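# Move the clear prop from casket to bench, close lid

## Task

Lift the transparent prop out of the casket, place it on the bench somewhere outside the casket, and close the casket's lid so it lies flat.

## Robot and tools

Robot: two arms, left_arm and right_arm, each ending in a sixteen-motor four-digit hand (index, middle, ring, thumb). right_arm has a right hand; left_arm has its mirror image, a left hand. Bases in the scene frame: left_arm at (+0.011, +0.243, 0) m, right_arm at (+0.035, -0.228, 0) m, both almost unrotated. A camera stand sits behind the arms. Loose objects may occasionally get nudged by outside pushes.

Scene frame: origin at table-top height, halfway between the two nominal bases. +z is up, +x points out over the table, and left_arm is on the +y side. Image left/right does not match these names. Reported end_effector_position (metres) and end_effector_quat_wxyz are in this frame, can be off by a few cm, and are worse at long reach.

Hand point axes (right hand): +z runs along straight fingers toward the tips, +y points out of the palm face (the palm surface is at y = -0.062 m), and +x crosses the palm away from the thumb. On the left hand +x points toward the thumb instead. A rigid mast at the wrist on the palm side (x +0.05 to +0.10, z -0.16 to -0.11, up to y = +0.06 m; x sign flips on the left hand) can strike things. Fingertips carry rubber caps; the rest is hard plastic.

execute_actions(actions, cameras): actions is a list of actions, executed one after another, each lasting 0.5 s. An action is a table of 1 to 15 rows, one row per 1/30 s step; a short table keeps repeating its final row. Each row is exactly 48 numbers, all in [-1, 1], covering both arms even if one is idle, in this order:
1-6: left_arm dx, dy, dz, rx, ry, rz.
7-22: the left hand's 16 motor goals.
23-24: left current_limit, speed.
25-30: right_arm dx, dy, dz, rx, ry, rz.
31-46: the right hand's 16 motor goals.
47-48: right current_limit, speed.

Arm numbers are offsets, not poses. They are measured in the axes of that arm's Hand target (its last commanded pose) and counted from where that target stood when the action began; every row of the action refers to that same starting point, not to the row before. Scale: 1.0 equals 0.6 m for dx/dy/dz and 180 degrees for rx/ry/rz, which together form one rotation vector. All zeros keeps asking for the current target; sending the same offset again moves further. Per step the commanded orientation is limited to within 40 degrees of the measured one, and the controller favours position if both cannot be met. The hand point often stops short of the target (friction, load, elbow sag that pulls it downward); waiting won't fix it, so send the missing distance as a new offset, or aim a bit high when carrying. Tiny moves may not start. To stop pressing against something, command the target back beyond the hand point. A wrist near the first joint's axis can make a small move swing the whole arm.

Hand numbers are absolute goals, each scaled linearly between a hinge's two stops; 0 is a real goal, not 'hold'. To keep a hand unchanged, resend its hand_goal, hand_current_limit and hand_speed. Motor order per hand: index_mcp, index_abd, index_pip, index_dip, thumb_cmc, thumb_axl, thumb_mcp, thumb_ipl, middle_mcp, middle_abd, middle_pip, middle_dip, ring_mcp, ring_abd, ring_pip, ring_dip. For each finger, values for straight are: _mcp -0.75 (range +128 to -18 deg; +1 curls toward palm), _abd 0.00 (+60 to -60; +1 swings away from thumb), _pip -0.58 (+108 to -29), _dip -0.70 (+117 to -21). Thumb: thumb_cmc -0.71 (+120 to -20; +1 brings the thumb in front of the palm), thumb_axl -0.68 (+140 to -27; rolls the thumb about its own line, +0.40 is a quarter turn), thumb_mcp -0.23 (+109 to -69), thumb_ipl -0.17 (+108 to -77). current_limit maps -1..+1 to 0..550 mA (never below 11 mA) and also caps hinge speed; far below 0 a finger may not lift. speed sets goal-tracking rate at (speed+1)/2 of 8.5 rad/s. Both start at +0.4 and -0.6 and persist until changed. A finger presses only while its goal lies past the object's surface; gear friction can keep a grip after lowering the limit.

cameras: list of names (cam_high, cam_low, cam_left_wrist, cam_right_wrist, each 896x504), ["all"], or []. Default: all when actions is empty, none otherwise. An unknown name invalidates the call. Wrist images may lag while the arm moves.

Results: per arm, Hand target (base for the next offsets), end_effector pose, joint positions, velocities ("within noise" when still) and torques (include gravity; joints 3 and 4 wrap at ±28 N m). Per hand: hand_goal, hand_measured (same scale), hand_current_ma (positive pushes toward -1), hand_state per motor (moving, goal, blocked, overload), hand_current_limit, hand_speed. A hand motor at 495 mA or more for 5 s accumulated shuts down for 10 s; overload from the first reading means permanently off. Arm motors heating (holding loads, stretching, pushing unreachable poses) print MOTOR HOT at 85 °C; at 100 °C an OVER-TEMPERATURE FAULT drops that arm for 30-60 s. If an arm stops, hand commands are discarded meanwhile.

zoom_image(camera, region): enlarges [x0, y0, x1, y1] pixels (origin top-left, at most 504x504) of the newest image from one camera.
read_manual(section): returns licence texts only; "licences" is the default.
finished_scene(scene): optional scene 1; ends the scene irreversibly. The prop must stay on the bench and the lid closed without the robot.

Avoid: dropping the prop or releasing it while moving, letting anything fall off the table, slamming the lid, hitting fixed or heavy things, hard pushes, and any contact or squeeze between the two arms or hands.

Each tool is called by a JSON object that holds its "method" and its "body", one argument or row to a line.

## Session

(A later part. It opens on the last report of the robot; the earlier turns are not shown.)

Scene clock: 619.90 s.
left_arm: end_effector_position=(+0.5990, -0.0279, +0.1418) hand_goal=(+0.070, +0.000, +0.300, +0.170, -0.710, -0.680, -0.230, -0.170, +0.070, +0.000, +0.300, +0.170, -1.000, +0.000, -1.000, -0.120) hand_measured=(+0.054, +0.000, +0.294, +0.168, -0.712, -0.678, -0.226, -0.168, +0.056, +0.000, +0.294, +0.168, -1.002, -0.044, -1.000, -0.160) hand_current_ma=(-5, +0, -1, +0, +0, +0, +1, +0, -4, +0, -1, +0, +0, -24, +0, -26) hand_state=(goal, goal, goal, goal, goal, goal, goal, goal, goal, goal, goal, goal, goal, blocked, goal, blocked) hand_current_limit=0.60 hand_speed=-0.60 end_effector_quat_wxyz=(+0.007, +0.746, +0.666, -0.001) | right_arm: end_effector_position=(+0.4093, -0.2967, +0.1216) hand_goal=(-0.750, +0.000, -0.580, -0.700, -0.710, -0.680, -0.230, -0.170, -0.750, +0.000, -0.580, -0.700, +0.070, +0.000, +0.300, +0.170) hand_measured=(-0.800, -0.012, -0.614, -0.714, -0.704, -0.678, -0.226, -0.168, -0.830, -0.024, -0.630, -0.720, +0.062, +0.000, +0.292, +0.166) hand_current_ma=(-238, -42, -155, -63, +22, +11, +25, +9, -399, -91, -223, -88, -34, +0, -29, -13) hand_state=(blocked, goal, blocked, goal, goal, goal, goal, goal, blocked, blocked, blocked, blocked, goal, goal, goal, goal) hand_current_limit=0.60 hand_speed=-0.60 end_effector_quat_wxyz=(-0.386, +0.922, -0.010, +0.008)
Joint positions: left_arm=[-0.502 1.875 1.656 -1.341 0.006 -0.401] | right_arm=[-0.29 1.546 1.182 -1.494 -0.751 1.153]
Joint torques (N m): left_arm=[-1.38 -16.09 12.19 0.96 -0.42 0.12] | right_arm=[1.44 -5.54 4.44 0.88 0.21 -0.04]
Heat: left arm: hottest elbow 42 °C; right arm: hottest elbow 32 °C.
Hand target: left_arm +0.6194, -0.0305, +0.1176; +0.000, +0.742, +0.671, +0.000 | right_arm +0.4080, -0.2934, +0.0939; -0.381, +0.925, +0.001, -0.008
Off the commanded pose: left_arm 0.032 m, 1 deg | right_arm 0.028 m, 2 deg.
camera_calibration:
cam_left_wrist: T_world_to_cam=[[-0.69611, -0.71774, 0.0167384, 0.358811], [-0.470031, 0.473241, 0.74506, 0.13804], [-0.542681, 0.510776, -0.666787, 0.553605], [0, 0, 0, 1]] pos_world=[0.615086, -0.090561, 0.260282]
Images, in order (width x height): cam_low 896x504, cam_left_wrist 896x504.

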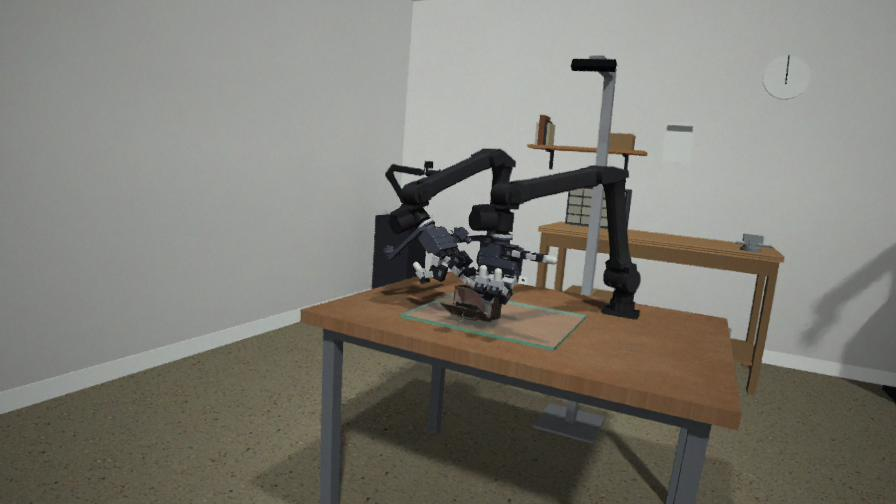

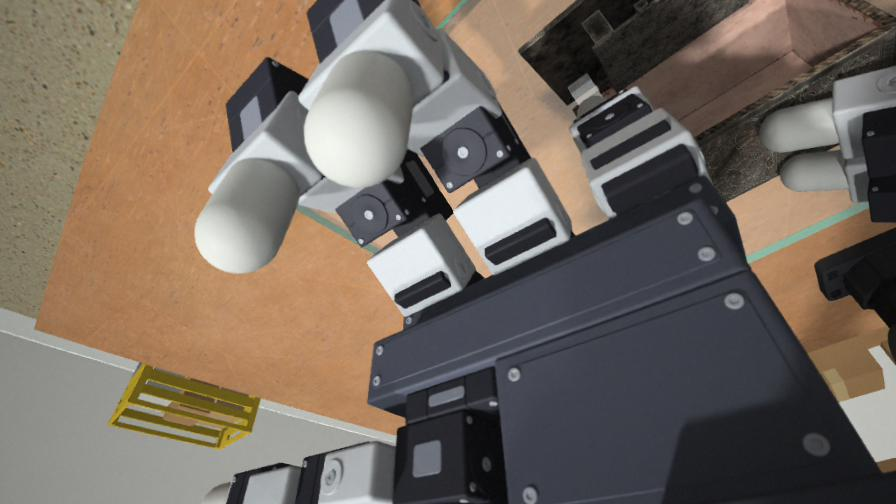

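{"method": "execute_actions", "body": {
  "actions": [
    [[0.0,-0.0,-0.12,0,0,0,0.07,0,0.3,0.17,-0.71,-0.68,-0.23,-0.17,0.07,0,0.3,0.17,-1,0,-1,-0.12,0.6,-0.6,0,0,0,0,0,0,-0.75,0,-0.58,-0.7,-0.71,-0.68,-0.23,-0.17,-0.75,0,-0.58,-0.7,0.07,0,0.3,0.17,0.6,-0.6]],
    [[-0.03,-0.043,-0.03,0,0,0,0.07,0,0.3,0.17,-0.71,-0.68,-0.23,-0.17,-1,0,-1,-0.12,-1,0,-1,-0.12,0.6,-0.6,0,0,0,0,0,0,-0.75,0,-0.58,-0.7,-0.71,-0.68,-0.23,-0.17,-0.75,0,-0.58,-0.7,0.07,0,0.3,0.17,0.6,-0.6]],
    [[0,0,0.02,0,0,0,0.07,0,0.3,0.17,-0.71,-0.68,-0.23,-0.17,-1,0,-1,-0.12,-1,0,-1,-0.12,0.6,-0.6,0,0,0,0,0,0,-0.75,0,-0.58,-0.7,-0.71,-0.68,-0.23,-0.17,-0.75,0,-0.58,-0.7,0.07,0,0.3,0.17,0.6,-0.6]]
  ],
  "cameras": ["cam_low","cam_left_wrist"]
}}

{"method": "zoom_image", "body": {
  "camera": "cam_left_wrist",
  "region": [450, 0, 700, 160]
}}

{"method": "zoom_image", "body": {
  "camera": "cam_low",
  "region": [430, 240, 540, 340]
}}

Scene clock: 637.13 s.
left_arm: end_effector_position=(+0.5906, -0.0399, +0.1896) hand_goal=(+0.070, +0.000, +0.300, +0.170, -0.710, -0.680, -0.230, -0.170, -1.000, +0.000, -1.000, -0.120, -1.000, +0.000, -1.000, -0.120) hand_measured=(+0.054, +0.000, +0.294, +0.168, -0.712, -0.678, -0.226, -0.168, -0.990, +0.000, -0.992, -0.118, -0.988, -0.004, -0.996, -0.120) hand_current_ma=(-5, +0, -1, +0, +0, +0, +1, +0, +2, +0, +1, +0, +3, +0, +0, +0) hand_state=(goal, goal, goal, goal, goal, goal, goal, goal, goal, goal, goal, goal, goal, goal, goal, goal) hand_current_limit=0.60 hand_speed=-0.60 end_effector_quat_wxyz=(-0.011, +0.744, +0.668, -0.003) | right_arm: end_effector_position=(+0.4093, -0.2967, +0.1216) hand_goal=(-0.750, +0.000, -0.580, -0.700, -0.710, -0.680, -0.230, -0.170, -0.750, +0.000, -0.580, -0.700, +0.070, +0.000, +0.300, +0.170) hand_measured=(-0.800, -0.012, -0.614, -0.714, -0.704, -0.678, -0.226, -0.168, -0.830, -0.024, -0.630, -0.720, +0.062, +0.000, +0.292, +0.166) hand_current_ma=(-238, -42, -155, -63, +22, +11, +25, +9, -399, -91, -223, -88, -34, +0, -29, -13) hand_state=(blocked, goal, blocked, goal, goal, goal, goal, goal, blocked, blocked, blocked, blocked, goal, goal, goal, goal) hand_current_limit=0.60 hand_speed=-0.60 end_effector_quat_wxyz=(-0.386, +0.922, -0.010, +0.008)
Joint positions: left_arm=[-0.529 1.875 1.788 -1.507 0 -0.434] | right_arm=[-0.29 1.546 1.182 -1.494 -0.751 1.153]
Joint torques (N m): left_arm=[-3.31 -22.18 9.74 0.57 -0.13 0] | right_arm=[1.38 -5.42 4.42 0.92 0.21 -0.04]
Heat: left arm: hottest elbow 42 °C; right arm: hottest elbow 31 °C.
Hand target: left_arm +0.5920, -0.0458, +0.1956; +0.000, +0.742, +0.671, +0.000 | right_arm +0.4080, -0.2934, +0.0939; -0.381, +0.925, +0.001, -0.008
Off the commanded pose: left_arm 0.009 m, 1 deg | right_arm 0.028 m, 2 deg.
camera_calibration:
cam_left_wrist: T_world_to_cam=[[-0.691653, -0.721974, 0.0192435, 0.340362], [-0.452225, 0.4537, 0.767886, 0.0884977], [-0.563124, 0.522408, -0.640297, 0.594435], [0, 0, 0, 1]] pos_world=[0.610174, -0.104957, 0.306109]
Images, in order (width x height): cam_low 896x504, cam_left_wrist 896x504.

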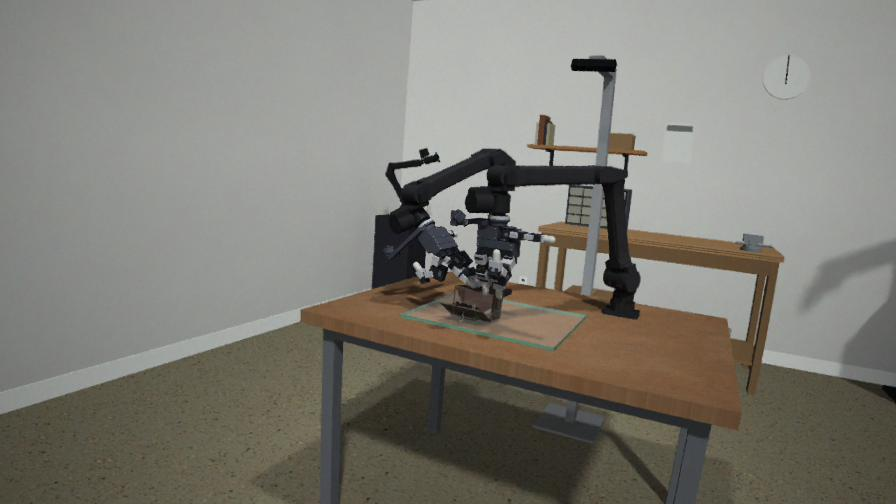

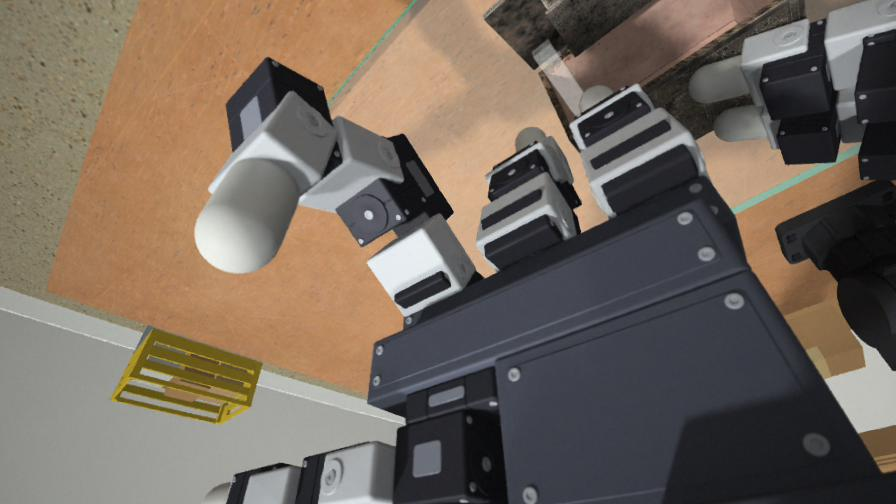

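Scaled by 2.016 from the camera's 896x504 image, which has a finer 1280x720 frame.

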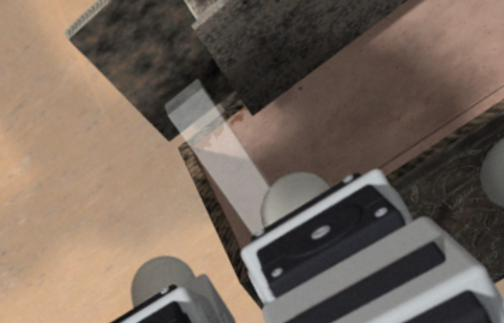

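Scaled by 4.582 from the camera's 896x504 image, which has a finer 1280x720 frame.

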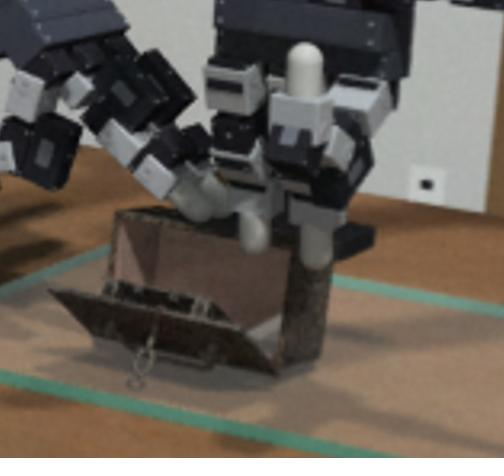

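{"method": "execute_actions", "body": {
  "actions": [
    [[-0.016,-0.008,0.06,0,0,0,0.07,0,0.3,0.17,-0.71,-0.68,-0.23,-0.17,-1,-0.02,-1,-0.12,-1,0.02,-1,-0.12,0.6,-0.6,0,0,0,0,0,0,-0.75,0,-0.58,-0.7,-0.71,-0.68,-0.23,-0.17,-0.75,0,-0.58,-0.7,0.07,0,0.3,0.17,0.6,-0.6]]
  ],
  "cameras": ["cam_low","cam_left_wrist"]
}}

{"method": "zoom_image", "body": {
  "camera": "cam_left_wrist",
  "region": [450, 0, 700, 160]
}}

{"method": "zoom_image", "body": {
  "camera": "cam_low",
  "region": [430, 240, 540, 340]
}}

Scene clock: 641.53 s.
left_arm: end_effector_position=(+0.5859, -0.0493, +0.1644) hand_goal=(+0.070, +0.000, +0.300, +0.170, -0.710, -0.680, -0.230, -0.170, -1.000, -0.020, -1.000, -0.120, -1.000, +0.020, -1.000, -0.120) hand_measured=(+0.054, +0.000, +0.294, +0.168, -0.712, -0.678, -0.226, -0.168, -0.990, -0.016, -0.994, -0.118, -0.988, +0.016, -0.996, -0.120) hand_current_ma=(-5, +0, -1, +0, +0, +0, +1, +0, +2, +0, +1, +0, +3, +0, +0, +0) hand_state=(goal, goal, goal, goal, goal, goal, goal, goal, goal, goal, goal, goal, goal, goal, goal, goal) hand_current_limit=0.60 hand_speed=-0.60 end_effector_quat_wxyz=(-0.001, +0.744, +0.669, -0.001) | right_arm: end_effector_position=(+0.4093, -0.2967, +0.1216) hand_goal=(-0.750, +0.000, -0.580, -0.700, -0.710, -0.680, -0.230, -0.170, -0.750, +0.000, -0.580, -0.700, +0.070, +0.000, +0.300, +0.170) hand_measured=(-0.800, -0.012, -0.614, -0.714, -0.704, -0.678, -0.226, -0.168, -0.830, -0.024, -0.630, -0.720, +0.062, +0.000, +0.292, +0.166) hand_current_ma=(-238, -42, -155, -63, +22, +11, +25, +9, -399, -91, -223, -88, -34, +0, -29, -13) hand_state=(blocked, goal, blocked, goal, goal, goal, goal, goal, blocked, blocked, blocked, blocked, goal, goal, goal, goal) hand_current_limit=0.60 hand_speed=-0.60 end_effector_quat_wxyz=(-0.386, +0.922, -0.010, +0.008)
Joint positions: left_arm=[-0.548 1.873 1.716 -1.417 0 -0.454] | right_arm=[-0.29 1.546 1.182 -1.494 -0.751 1.153]
Joint torques (N m): left_arm=[-3.37 -20.89 9.14 0.58 -0.14 0.01] | right_arm=[1.44 -5.6 4.44 0.9 0.21 -0.03]
Heat: left arm: hottest elbow 42 °C; right arm: hottest elbow 31 °C.
Hand target: left_arm +0.5862, -0.0549, +0.1596; +0.000, +0.742, +0.671, +0.000 | right_arm +0.4080, -0.2934, +0.0939; -0.381, +0.925, +0.001, -0.008
Off the commanded pose: left_arm 0.007 m, 0 deg | right_arm 0.028 m, 2 deg.
camera_calibration:
cam_left_wrist: T_world_to_cam=[[-0.690891, -0.722807, 0.0148412, 0.331026], [-0.465652, 0.460607, 0.755651, 0.120252], [-0.553026, 0.515162, -0.654806, 0.576782], [0, 0, 0, 1]] pos_world=[0.603674, -0.113257, 0.281899]
Images, in order (width x height): cam_low 896x504, cam_left_wrist 896x504.

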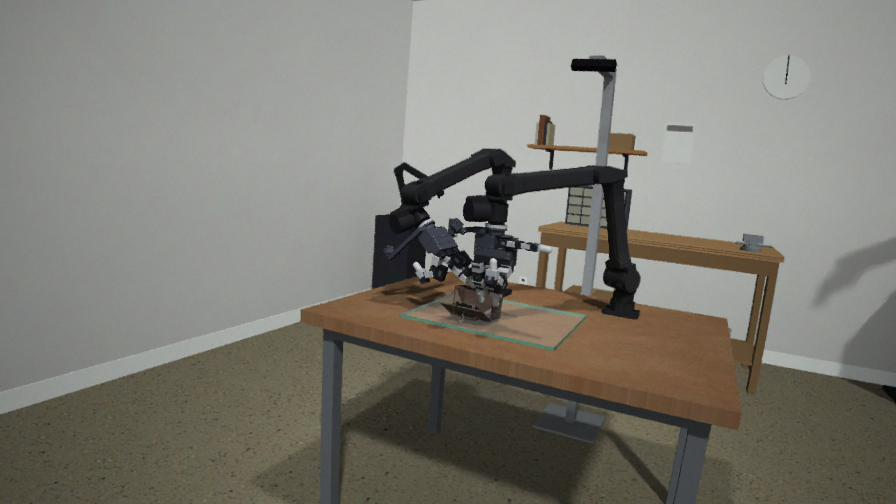

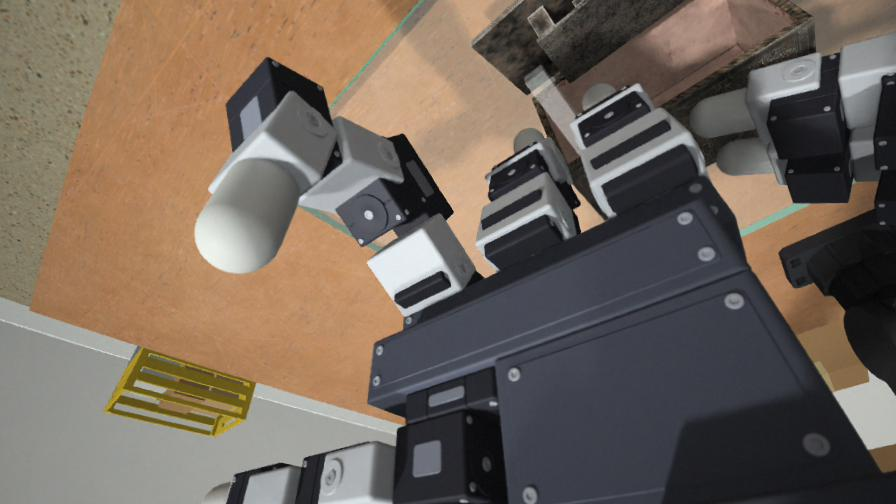

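Scaled by 2.016 from the camera's 896x504 image, which has a finer 1280x720 frame.

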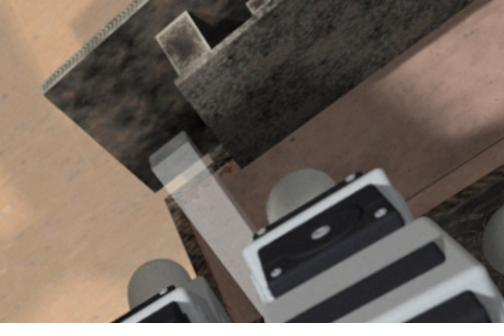

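Scaled by 4.582 from the camera's 896x504 image, which has a finer 1280x720 frame.

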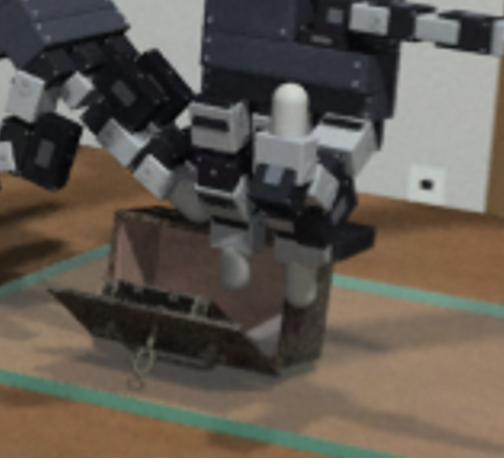

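{"method": "execute_actions", "body": {
  "actions": [
    [[0.002,0.002,0.03,0,0,0,0.07,0,0.3,0.17,-0.71,-0.68,-0.23,-0.17,-1,-0.02,-1,-0.12,-1,0.02,-1,-0.12,0.6,-0.6,0,0,0,0,0,0,-0.75,0,-0.58,-0.7,-0.71,-0.68,-0.23,-0.17,-0.75,0,-0.58,-0.7,0.07,0,0.3,0.17,0.6,-0.6]]
  ],
  "cameras": ["cam_low","cam_left_wrist"]
}}

{"method": "zoom_image", "body": {
  "camera": "cam_left_wrist",
  "region": [450, 0, 700, 160]
}}

{"method": "zoom_image", "body": {
  "camera": "cam_low",
  "region": [430, 240, 540, 340]
}}

Scene clock: 645.00 s.
left_arm: end_effector_position=(+0.5875, -0.0491, +0.1524) hand_goal=(+0.070, +0.000, +0.300, +0.170, -0.710, -0.680, -0.230, -0.170, -1.000, -0.020, -1.000, -0.120, -1.000, +0.020, -1.000, -0.120) hand_measured=(+0.054, +0.000, +0.294, +0.168, -0.712, -0.678, -0.226, -0.168, -0.990, -0.016, -0.994, -0.118, -0.990, +0.016, -0.998, -0.120) hand_current_ma=(-5, +0, -1, +0, +0, +0, +1, +0, +2, +0, +1, +0, +2, +0, +0, +0) hand_state=(goal, goal, goal, goal, goal, goal, goal, goal, goal, goal, goal, goal, goal, goal, goal, goal) hand_current_limit=0.60 hand_speed=-0.60 end_effector_quat_wxyz=(+0.003, +0.743, +0.669, +0.001) | right_arm: end_effector_position=(+0.4093, -0.2967, +0.1216) hand_goal=(-0.750, +0.000, -0.580, -0.700, -0.710, -0.680, -0.230, -0.170, -0.750, +0.000, -0.580, -0.700, +0.070, +0.000, +0.300, +0.170) hand_measured=(-0.800, -0.012, -0.614, -0.714, -0.704, -0.678, -0.226, -0.168, -0.830, -0.024, -0.630, -0.720, +0.062, +0.000, +0.292, +0.166) hand_current_ma=(-238, -42, -155, -63, +22, +11, +25, +9, -399, -91, -223, -88, -34, +0, -29, -13) hand_state=(blocked, goal, blocked, goal, goal, goal, goal, goal, blocked, blocked, blocked, blocked, goal, goal, goal, goal) hand_current_limit=0.60 hand_speed=-0.60 end_effector_quat_wxyz=(-0.386, +0.922, -0.010, +0.008)
Joint positions: left_arm=[-0.546 1.876 1.687 -1.375 0 -0.454] | right_arm=[-0.29 1.546 1.182 -1.494 -0.751 1.153]
Joint torques (N m): left_arm=[-3.25 -20.31 8.91 0.64 -0.15 0.04] | right_arm=[1.32 -5.42 4.44 0.9 0.2 -0.03]
Heat: left arm: hottest elbow 42 °C; right arm: hottest elbow 31 °C.
Hand target: left_arm +0.5876, -0.0539, +0.1417; +0.000, +0.742, +0.671, +0.000 | right_arm +0.4080, -0.2934, +0.0939; -0.381, +0.925, +0.001, -0.008
Off the commanded pose: left_arm 0.012 m, 0 deg | right_arm 0.028 m, 2 deg.
camera_calibration:
cam_left_wrist: T_world_to_cam=[[-0.689867, -0.723822, 0.0128665, 0.33206], [-0.47259, 0.463742, 0.749402, 0.135212], [-0.5484, 0.510907, -0.661991, 0.567824], [0, 0, 0, 1]] pos_world=[0.604372, -0.112457, 0.270294]
Images, in order (width x height): cam_low 896x504, cam_left_wrist 896x504.

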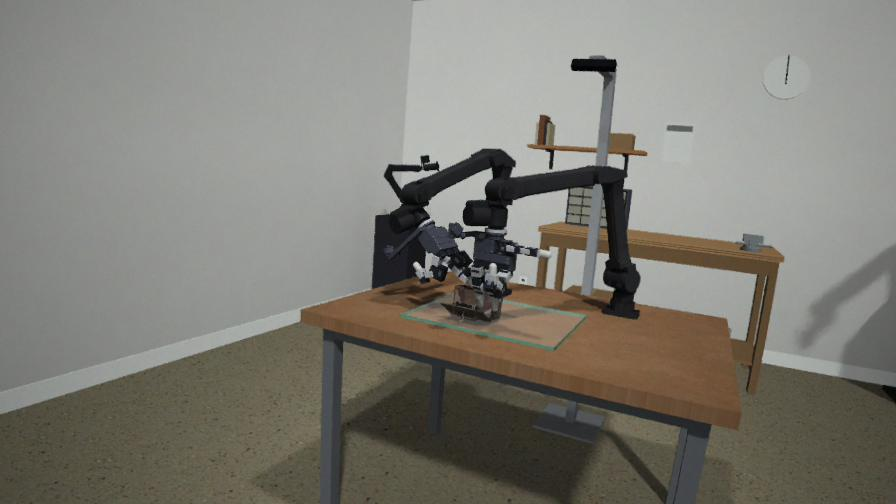

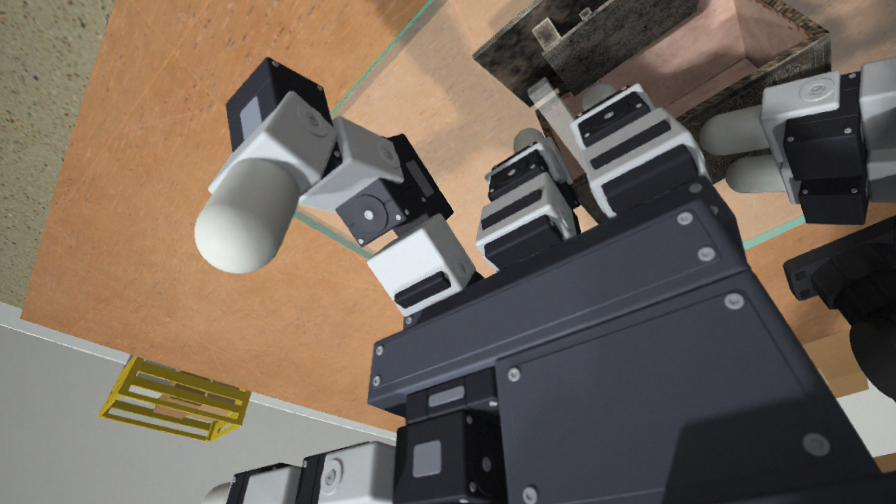

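Scaled by 2.016 from the camera's 896x504 image, which has a finer 1280x720 frame.

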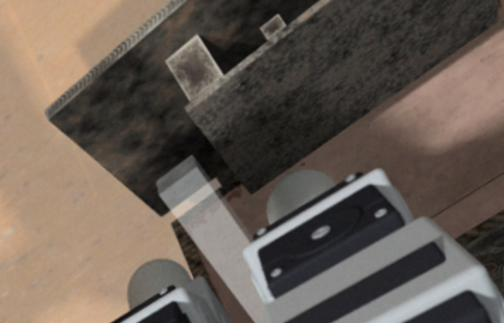

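Scaled by 4.582 from the camera's 896x504 image, which has a finer 1280x720 frame.

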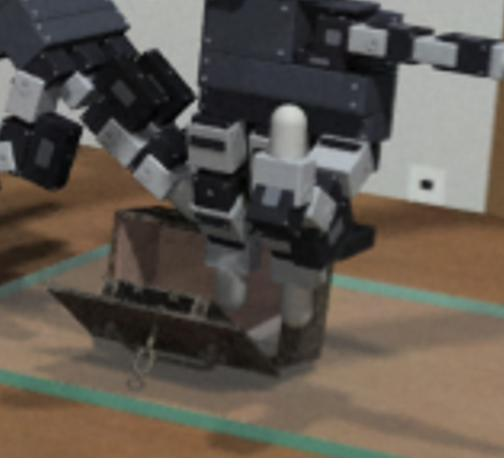

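{"method": "execute_actions", "body": {
  "actions": [
    [[0.002,-0.002,0.025,0,0,0,0.07,0,0.3,0.17,-0.71,-0.68,-0.23,-0.17,-1,-0.02,-1,-0.12,-1,0.02,-1,-0.12,0.6,-0.6,0,0,0,0,0,0,-0.75,0,-0.58,-0.7,-0.71,-0.68,-0.23,-0.17,-0.75,0,-0.58,-0.7,0.07,0,0.3,0.17,0.6,-0.6]]
  ],
  "cameras": ["cam_low","cam_left_wrist"]
}}

{"method": "zoom_image", "body": {
  "camera": "cam_left_wrist",
  "region": [450, 0, 700, 160]
}}

{"method": "zoom_image", "body": {
  "camera": "cam_low",
  "region": [430, 240, 540, 340]
}}

Scene clock: 647.33 s.
left_arm: end_effector_position=(+0.5924, -0.0441, +0.1443) hand_goal=(+0.070, +0.000, +0.300, +0.170, -0.710, -0.680, -0.230, -0.170, -1.000, -0.020, -1.000, -0.120, -1.000, +0.020, -1.000, -0.120) hand_measured=(+0.054, +0.000, +0.294, +0.168, -0.712, -0.678, -0.226, -0.168, -0.990, -0.018, -0.994, -0.118, -1.000, +0.024, -1.000, -0.120) hand_current_ma=(-5, +0, -1, +0, +0, +0, +1, +0, +2, +0, +1, +0, +0, +0, +0, +0) hand_state=(goal, goal, goal, goal, goal, goal, goal, goal, goal, goal, goal, goal, goal, goal, goal, goal) hand_current_limit=0.60 hand_speed=-0.60 end_effector_quat_wxyz=(+0.011, +0.739, +0.674, +0.003) | right_arm: end_effector_position=(+0.4093, -0.2967, +0.1216) hand_goal=(-0.750, +0.000, -0.580, -0.700, -0.710, -0.680, -0.230, -0.170, -0.750, +0.000, -0.580, -0.700, +0.070, +0.000, +0.300, +0.170) hand_measured=(-0.800, -0.012, -0.614, -0.714, -0.704, -0.678, -0.226, -0.168, -0.830, -0.024, -0.630, -0.720, +0.062, +0.000, +0.292, +0.166) hand_current_ma=(-238, -42, -155, -63, +22, +11, +25, +9, -399, -91, -223, -88, -34, +0, -29, -13) hand_state=(blocked, goal, blocked, goal, goal, goal, goal, goal, blocked, blocked, blocked, blocked, goal, goal, goal, goal) hand_current_limit=0.60 hand_speed=-0.60 end_effector_quat_wxyz=(-0.386, +0.922, -0.010, +0.008)
Joint positions: left_arm=[-0.536 1.876 1.662 -1.334 0.001 -0.456] | right_arm=[-0.29 1.546 1.182 -1.494 -0.751 1.153]
Joint torques (N m): left_arm=[-3.08 -20.07 8.13 0.57 -0.21 0.07] | right_arm=[1.32 -5.48 4.38 0.88 0.21 -0.04]
Heat: left arm: hottest elbow 42 °C; right arm: hottest elbow 31 °C.
Hand target: left_arm +0.5865, -0.0524, +0.1266; +0.000, +0.742, +0.671, +0.000 | right_arm +0.4080, -0.2934, +0.0939; -0.381, +0.925, +0.001, -0.008
Off the commanded pose: left_arm 0.020 m, 1 deg | right_arm 0.028 m, 2 deg.
camera_calibration:
cam_left_wrist: T_world_to_cam=[[-0.680858, -0.732337, 0.0106855, 0.333792], [-0.488542, 0.464973, 0.738327, 0.152326], [-0.545673, 0.497476, -0.674358, 0.562187], [0, 0, 0, 1]] pos_world=[0.608453, -0.106053, 0.263082]
Images, in order (width x height): cam_low 896x504, cam_left_wrist 896x504.

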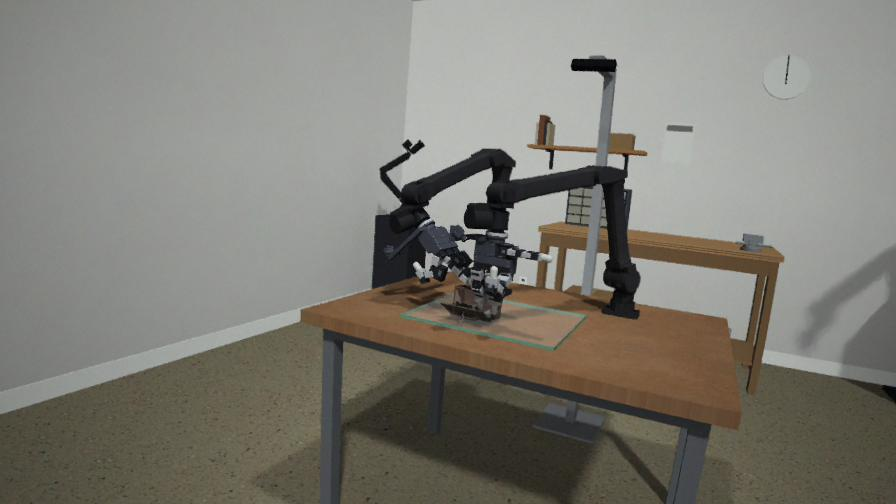

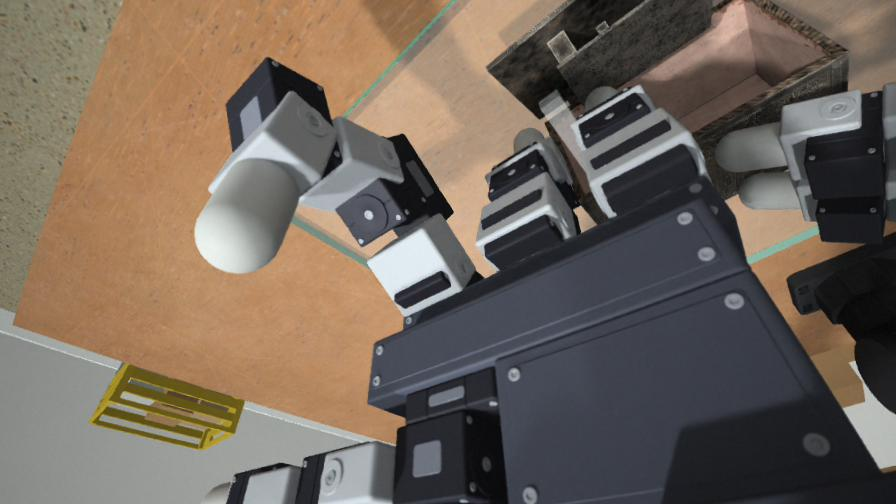

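Scaled by 2.016 from the camera's 896x504 image, which has a finer 1280x720 frame.

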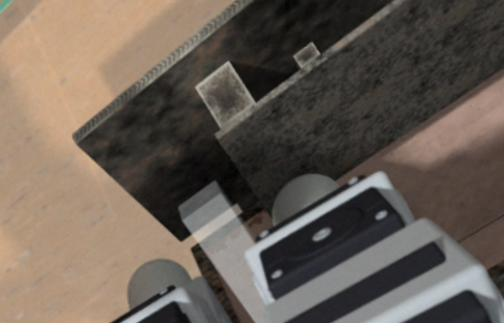

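Scaled by 4.582 from the camera's 896x504 image, which has a finer 1280x720 frame.

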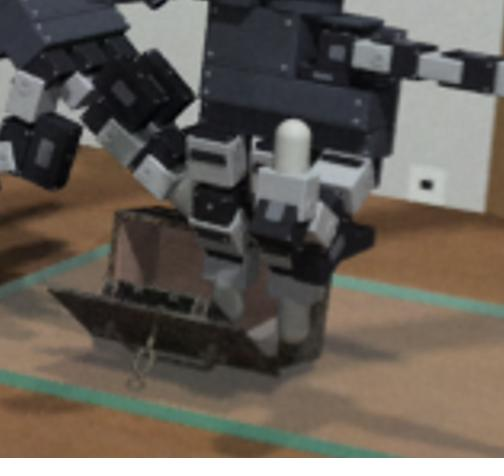

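{"method": "execute_actions", "body": {
  "actions": [
    [[0.0,-0.008,-0.05,0,0,0,0.07,0,0.3,0.17,-0.71,-0.68,-0.23,-0.17,-1,-0.02,-1,-0.16,-1,0.02,-1,-0.16,0.6,-0.6,0,0,0,0,0,0,-0.75,0,-0.58,-0.7,-0.71,-0.68,-0.23,-0.17,-0.75,0,-0.58,-0.7,0.07,0,0.3,0.17,0.6,-0.6]],
    [[0.0,-0.0,0.02,0,0,0,0.07,0,0.3,0.17,-0.71,-0.68,-0.23,-0.17,-1,-0.02,-1,-0.16,-1,0.02,-1,-0.16,0.6,-0.6,0,0,0,0,0,0,-0.75,0,-0.58,-0.7,-0.71,-0.68,-0.23,-0.17,-0.75,0,-0.58,-0.7,0.07,0,0.3,0.17,0.6,-0.6]]
  ],
  "cameras": ["cam_low","cam_left_wrist"]
}}

{"method": "zoom_image", "body": {
  "camera": "cam_left_wrist",
  "region": [450, 0, 700, 160]
}}

Scene clock: 653.30 s.
left_arm: end_effector_position=(+0.5867, -0.0396, +0.1463) hand_goal=(+0.070, +0.000, +0.300, +0.170, -0.710, -0.680, -0.230, -0.170, -1.000, -0.020, -1.000, -0.160, -1.000, +0.020, -1.000, -0.160) hand_measured=(+0.054, +0.000, +0.294, +0.168, -0.712, -0.678, -0.226, -0.168, -0.990, -0.018, -0.994, -0.156, -0.980, +0.024, -1.000, -0.156) hand_current_ma=(-5, +0, -1, +0, +0, +0, +1, +0, +2, +0, +1, +0, +7, +0, +0, +0) hand_state=(goal, goal, goal, goal, goal, goal, goal, goal, goal, goal, goal, goal, goal, goal, goal, goal) hand_current_limit=0.60 hand_speed=-0.60 end_effector_quat_wxyz=(+0.001, +0.736, +0.677, +0.001) | right_arm: end_effector_position=(+0.4093, -0.2967, +0.1216) hand_goal=(-0.750, +0.000, -0.580, -0.700, -0.710, -0.680, -0.230, -0.170, -0.750, +0.000, -0.580, -0.700, +0.070, +0.000, +0.300, +0.170) hand_measured=(-0.800, -0.012, -0.614, -0.714, -0.704, -0.678, -0.226, -0.168, -0.830, -0.024, -0.630, -0.720, +0.062, +0.000, +0.292, +0.166) hand_current_ma=(-238, -42, -155, -63, +22, +11, +25, +9, -399, -91, -223, -88, -34, +0, -29, -13) hand_state=(blocked, goal, blocked, goal, goal, goal, goal, goal, blocked, blocked, blocked, blocked, goal, goal, goal, goal) hand_current_limit=0.60 hand_speed=-0.60 end_effector_quat_wxyz=(-0.386, +0.922, -0.010, +0.008)
Joint positions: left_arm=[-0.536 1.87 1.662 -1.36 0 -0.464] | right_arm=[-0.29 1.546 1.182 -1.494 -0.751 1.153]
Joint torques (N m): left_arm=[-3.55 -21.25 9.46 0.1 -0.12 0.11] | right_arm=[1.26 -5.54 4.42 0.9 0.21 -0.03]
Heat: left arm: hottest elbow 42 °C; right arm: hottest elbow 31 °C.
Hand target: left_arm +0.5817, -0.0520, +0.1446; +0.000, +0.742, +0.671, +0.000 | right_arm +0.4080, -0.2934, +0.0939; -0.381, +0.925, +0.001, -0.008
Off the commanded pose: left_arm 0.013 m, 1 deg | right_arm 0.028 m, 2 deg.
camera_calibration:
cam_left_wrist: T_world_to_cam=[[-0.674473, -0.738185, 0.0130049, 0.328927], [-0.479981, 0.451803, 0.751992, 0.138419], [-0.560985, 0.500957, -0.659044, 0.565159], [0, 0, 0, 1]] pos_world=[0.605337, -0.102849, 0.264097]
Images, in order (width x height): cam_low 896x504, cam_left_wrist 896x504.

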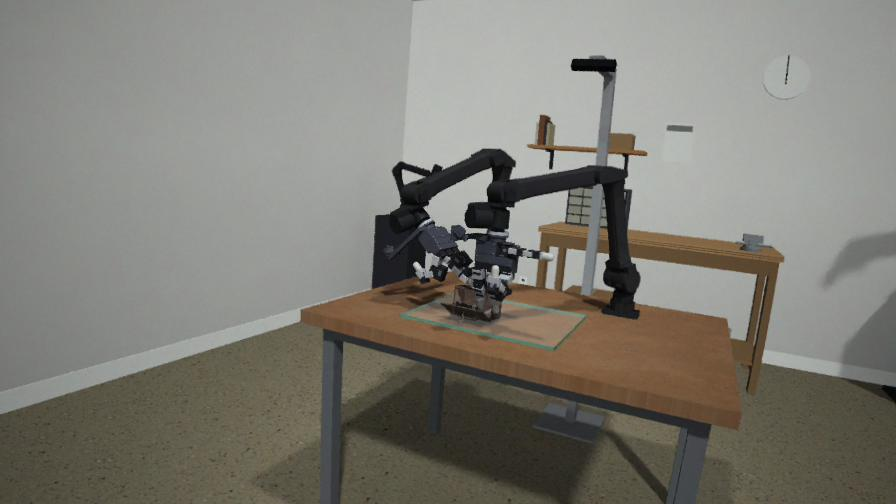

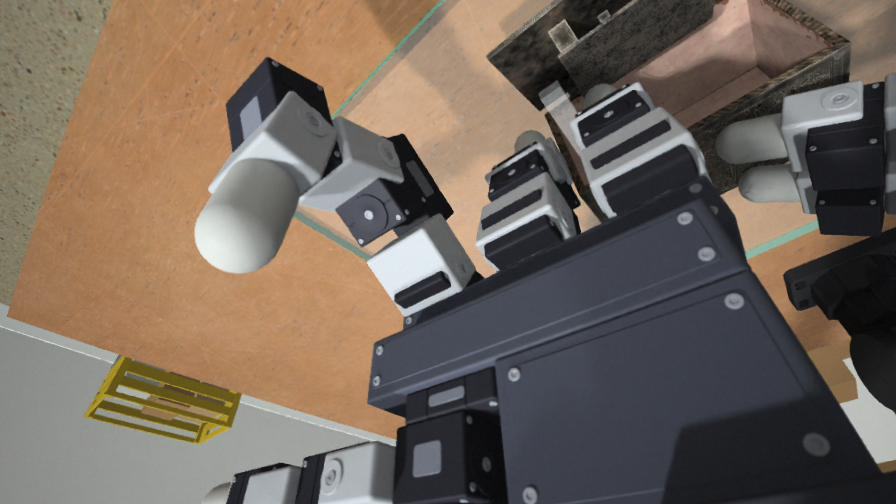

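Scaled by 2.016 from the camera's 896x504 image, which has a finer 1280x720 frame.

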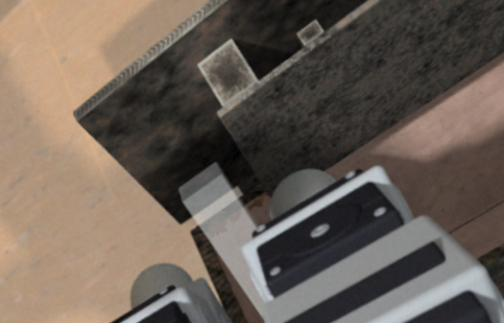

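{"method": "execute_actions", "body": {
  "actions": [
    [[-0.01,0.002,-0.045,0,0,0,0.07,0,0.3,0.17,-0.71,-0.68,-0.23,-0.17,-1,-0.02,-1,-0.16,-1,0.02,-1,-0.16,0.6,-0.6,0,0,0,0,0,0,-0.75,0,-0.58,-0.7,-0.71,-0.68,-0.23,-0.17,-0.75,0,-0.58,-0.7,0.07,0,0.3,0.17,0.6,-0.6]]
  ],
  "cameras": ["cam_low","cam_left_wrist"]
}}

{"method": "zoom_image", "body": {
  "camera": "cam_left_wrist",
  "region": [450, 0, 700, 160]
}}

Scene clock: 655.87 s.
left_arm: end_effector_position=(+0.5807, -0.0380, +0.1525) hand_goal=(+0.070, +0.000, +0.300, +0.170, -0.710, -0.680, -0.230, -0.170, -1.000, -0.020, -1.000, -0.160, -1.000, +0.020, -1.000, -0.160) hand_measured=(+0.054, +0.000, +0.294, +0.168, -0.712, -0.678, -0.226, -0.168, -0.990, -0.018, -0.994, -0.156, -0.980, +0.024, -1.000, -0.156) hand_current_ma=(-5, +0, -1, +0, +0, +0, +1, +0, +2, +0, +1, +0, +8, +0, +0, +0) hand_state=(goal, goal, goal, goal, goal, goal, goal, goal, goal, goal, goal, goal, blocked, goal, goal, goal) hand_current_limit=0.60 hand_speed=-0.60 end_effector_quat_wxyz=(-0.013, +0.736, +0.677, -0.004) | right_arm: end_effector_position=(+0.4093, -0.2967, +0.1216) hand_goal=(-0.750, +0.000, -0.580, -0.700, -0.710, -0.680, -0.230, -0.170, -0.750, +0.000, -0.580, -0.700, +0.070, +0.000, +0.300, +0.170) hand_measured=(-0.800, -0.012, -0.614, -0.714, -0.704, -0.678, -0.226, -0.168, -0.830, -0.024, -0.630, -0.720, +0.062, +0.000, +0.292, +0.166) hand_current_ma=(-238, -42, -155, -63, +22, +11, +25, +9, -399, -91, -223, -88, -34, +0, -29, -13) hand_state=(blocked, goal, blocked, goal, goal, goal, goal, goal, blocked, blocked, blocked, blocked, goal, goal, goal, goal) hand_current_limit=0.60 hand_speed=-0.60 end_effector_quat_wxyz=(-0.386, +0.922, -0.010, +0.008)
Joint positions: left_arm=[-0.539 1.87 1.684 -1.413 0 -0.466] | right_arm=[-0.29 1.546 1.182 -1.494 -0.751 1.153]
Joint torques (N m): left_arm=[-3.9 -21.54 12.92 -0.62 -0.1 0.05] | right_arm=[1.49 -5.54 4.42 0.88 0.21 -0.04]
Heat: left arm: hottest elbow 42 °C; right arm: hottest elbow 31 °C.
Hand target: left_arm +0.5823, -0.0581, +0.1716; +0.000, +0.742, +0.671, +0.000 | right_arm +0.4080, -0.2934, +0.0939; -0.381, +0.925, +0.001, -0.008
Off the commanded pose: left_arm 0.028 m, 2 deg | right_arm 0.028 m, 2 deg.
camera_calibration:
cam_left_wrist: T_world_to_cam=[[-0.674635, -0.737914, 0.0187306, 0.325143], [-0.459661, 0.439827, 0.771533, 0.114947], [-0.577564, 0.511893, -0.635913, 0.571446], [0, 0, 0, 1]] pos_world=[0.602236, -0.103148, 0.268615]
Images, in order (width x height): cam_low 896x504, cam_left_wrist 896x504.

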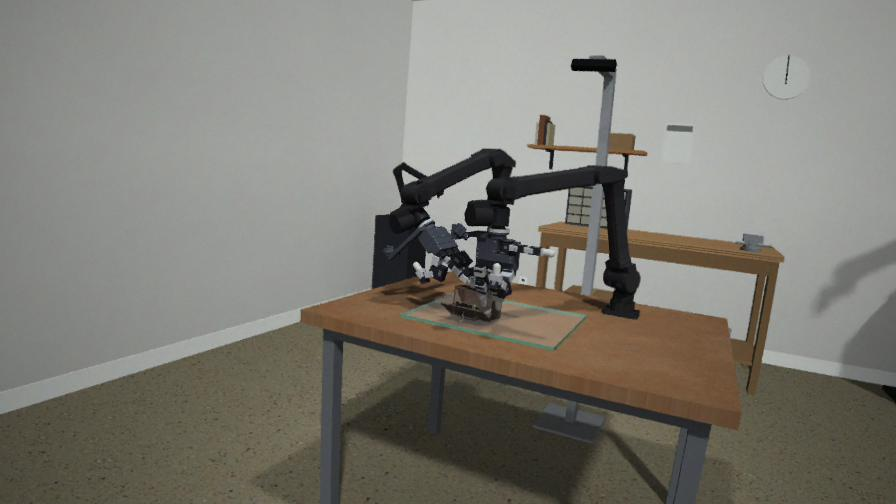

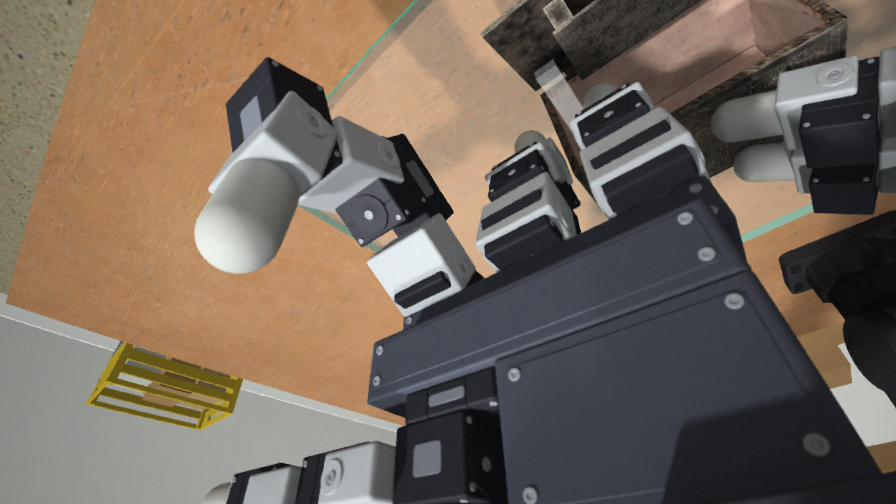

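Scaled by 2.016 from the camera's 896x504 image, which has a finer 1280x720 frame.

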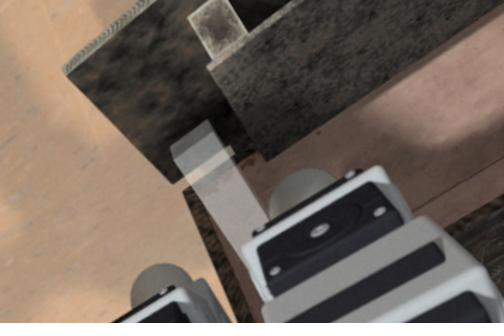

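{"method": "execute_actions", "body": {
  "actions": [
    [[-0.02,0.002,-0.02,0,0,0,0.07,0,0.3,0.17,-0.71,-0.68,-0.23,-0.17,-1,-0.02,-1,-0.16,-1,0.02,-1,-0.16,0.6,-0.6,0,0,0,0,0,0,-0.75,0,-0.58,-0.7,-0.71,-0.68,-0.23,-0.17,-0.75,0,-0.58,-0.7,0.07,0,0.3,0.17,0.6,-0.6]]
  ],
  "cameras": ["cam_low","cam_left_wrist"]
}}

{"method": "zoom_image", "body": {
  "camera": "cam_left_wrist",
  "region": [450, 0, 700, 160]
}}

{"method": "zoom_image", "body": {
  "camera": "cam_low",
  "region": [410, 220, 540, 340]
}}

Scene clock: 659.37 s.
left_arm: end_effector_position=(+0.5795, -0.0489, +0.1696) hand_goal=(+0.070, +0.000, +0.300, +0.170, -0.710, -0.680, -0.230, -0.170, -1.000, -0.020, -1.000, -0.160, -1.000, +0.020, -1.000, -0.160) hand_measured=(+0.054, +0.000, +0.294, +0.168, -0.712, -0.678, -0.226, -0.168, -0.990, -0.022, -0.994, -0.156, -0.976, +0.018, -0.990, -0.156) hand_current_ma=(-5, +0, -1, +0, +0, +0, +1, +0, +2, +0, +1, +0, +11, +0, +2, +0) hand_state=(goal, goal, goal, goal, goal, goal, goal, goal, goal, goal, goal, goal, blocked, goal, goal, goal) hand_current_limit=0.60 hand_speed=-0.60 end_effector_quat_wxyz=(-0.012, +0.737, +0.675, +0.000) | right_arm: end_effector_position=(+0.4093, -0.2967, +0.1216) hand_goal=(-0.750, +0.000, -0.580, -0.700, -0.710, -0.680, -0.230, -0.170, -0.750, +0.000, -0.580, -0.700, +0.070, +0.000, +0.300, +0.170) hand_measured=(-0.800, -0.012, -0.614, -0.714, -0.704, -0.678, -0.226, -0.168, -0.830, -0.024, -0.630, -0.720, +0.062, +0.000, +0.292, +0.166) hand_current_ma=(-238, -42, -155, -63, +22, +11, +25, +9, -399, -91, -223, -88, -34, +0, -29, -13) hand_state=(blocked, goal, blocked, goal, goal, goal, goal, goal, blocked, blocked, blocked, blocked, goal, goal, goal, goal) hand_current_limit=0.60 hand_speed=-0.60 end_effector_quat_wxyz=(-0.386, +0.922, -0.010, +0.008)
Joint positions: left_arm=[-0.557 1.871 1.73 -1.452 -0.005 -0.481] | right_arm=[-0.29 1.546 1.182 -1.494 -0.751 1.153]
Joint torques (N m): left_arm=[-3.78 -20.48 13.45 -0.59 0.1 0.03] | right_arm=[1.44 -5.48 4.44 0.91 0.21 -0.03]
Heat: left arm: hottest elbow 42 °C; right arm: hottest elbow 30 °C.
Hand target: left_arm +0.5823, -0.0702, +0.1836; +0.000, +0.742, +0.671, +0.000 | right_arm +0.4080, -0.2934, +0.0939; -0.381, +0.925, +0.001, -0.008
Off the commanded pose: left_arm 0.026 m, 2 deg | right_arm 0.028 m, 2 deg.
camera_calibration:
cam_left_wrist: T_world_to_cam=[[-0.677446, -0.735465, 0.012592, 0.318798], [-0.46363, 0.440221, 0.76893, 0.108761], [-0.571064, 0.515071, -0.639209, 0.584259], [0, 0, 0, 1]] pos_world=[0.600042, -0.114349, 0.28582]
Images, in order (width x height): cam_low 896x504, cam_left_wrist 896x504.

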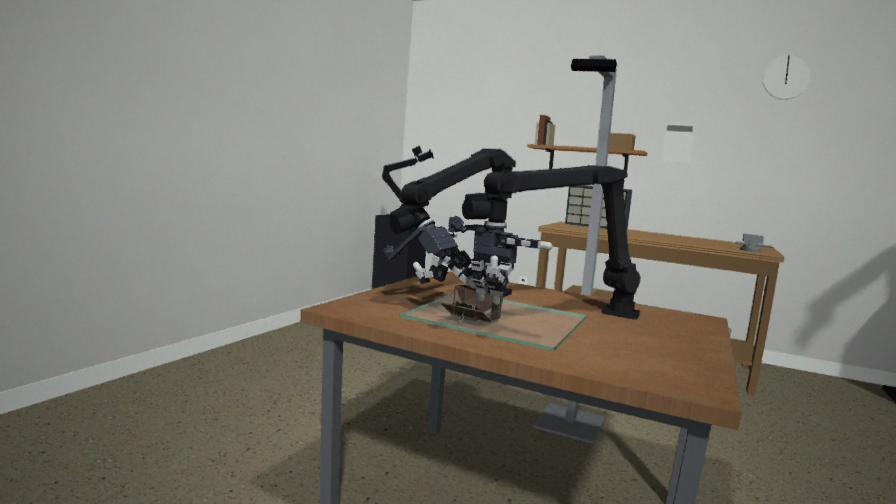

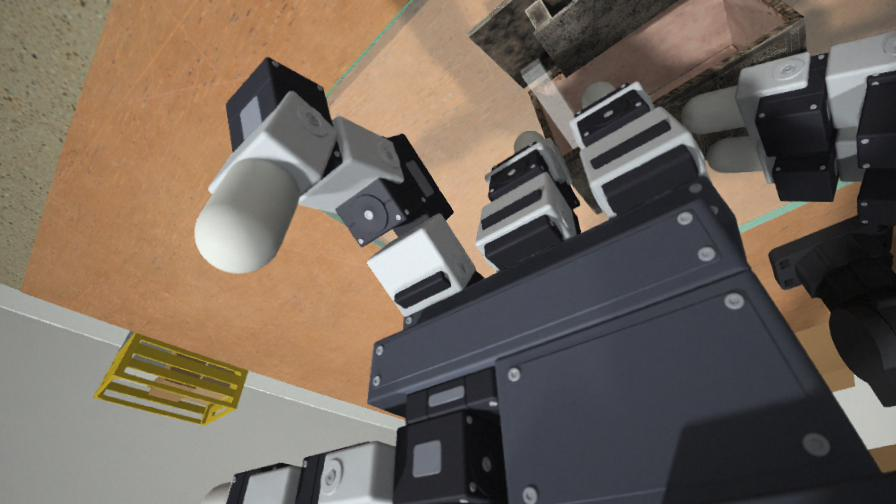

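Scaled by 2.016 from the camera's 896x504 image, which has a finer 1280x720 frame.

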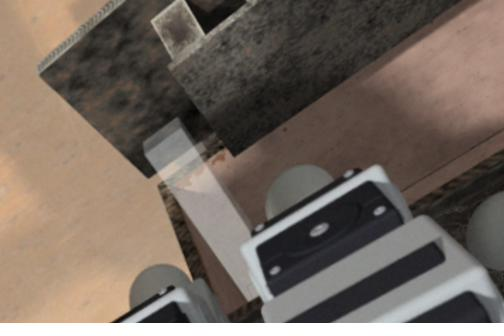

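Scaled by 3.877 from the camera's 896x504 image, which has a finer 1280x720 frame.

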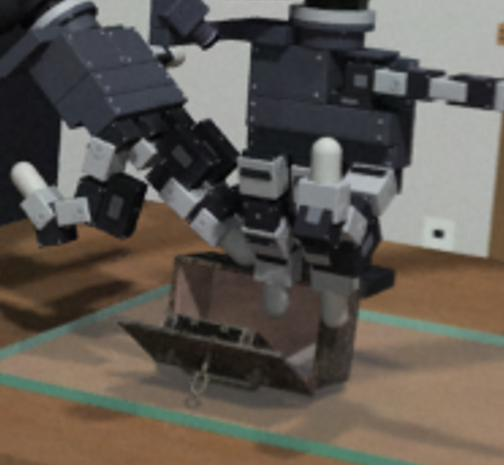

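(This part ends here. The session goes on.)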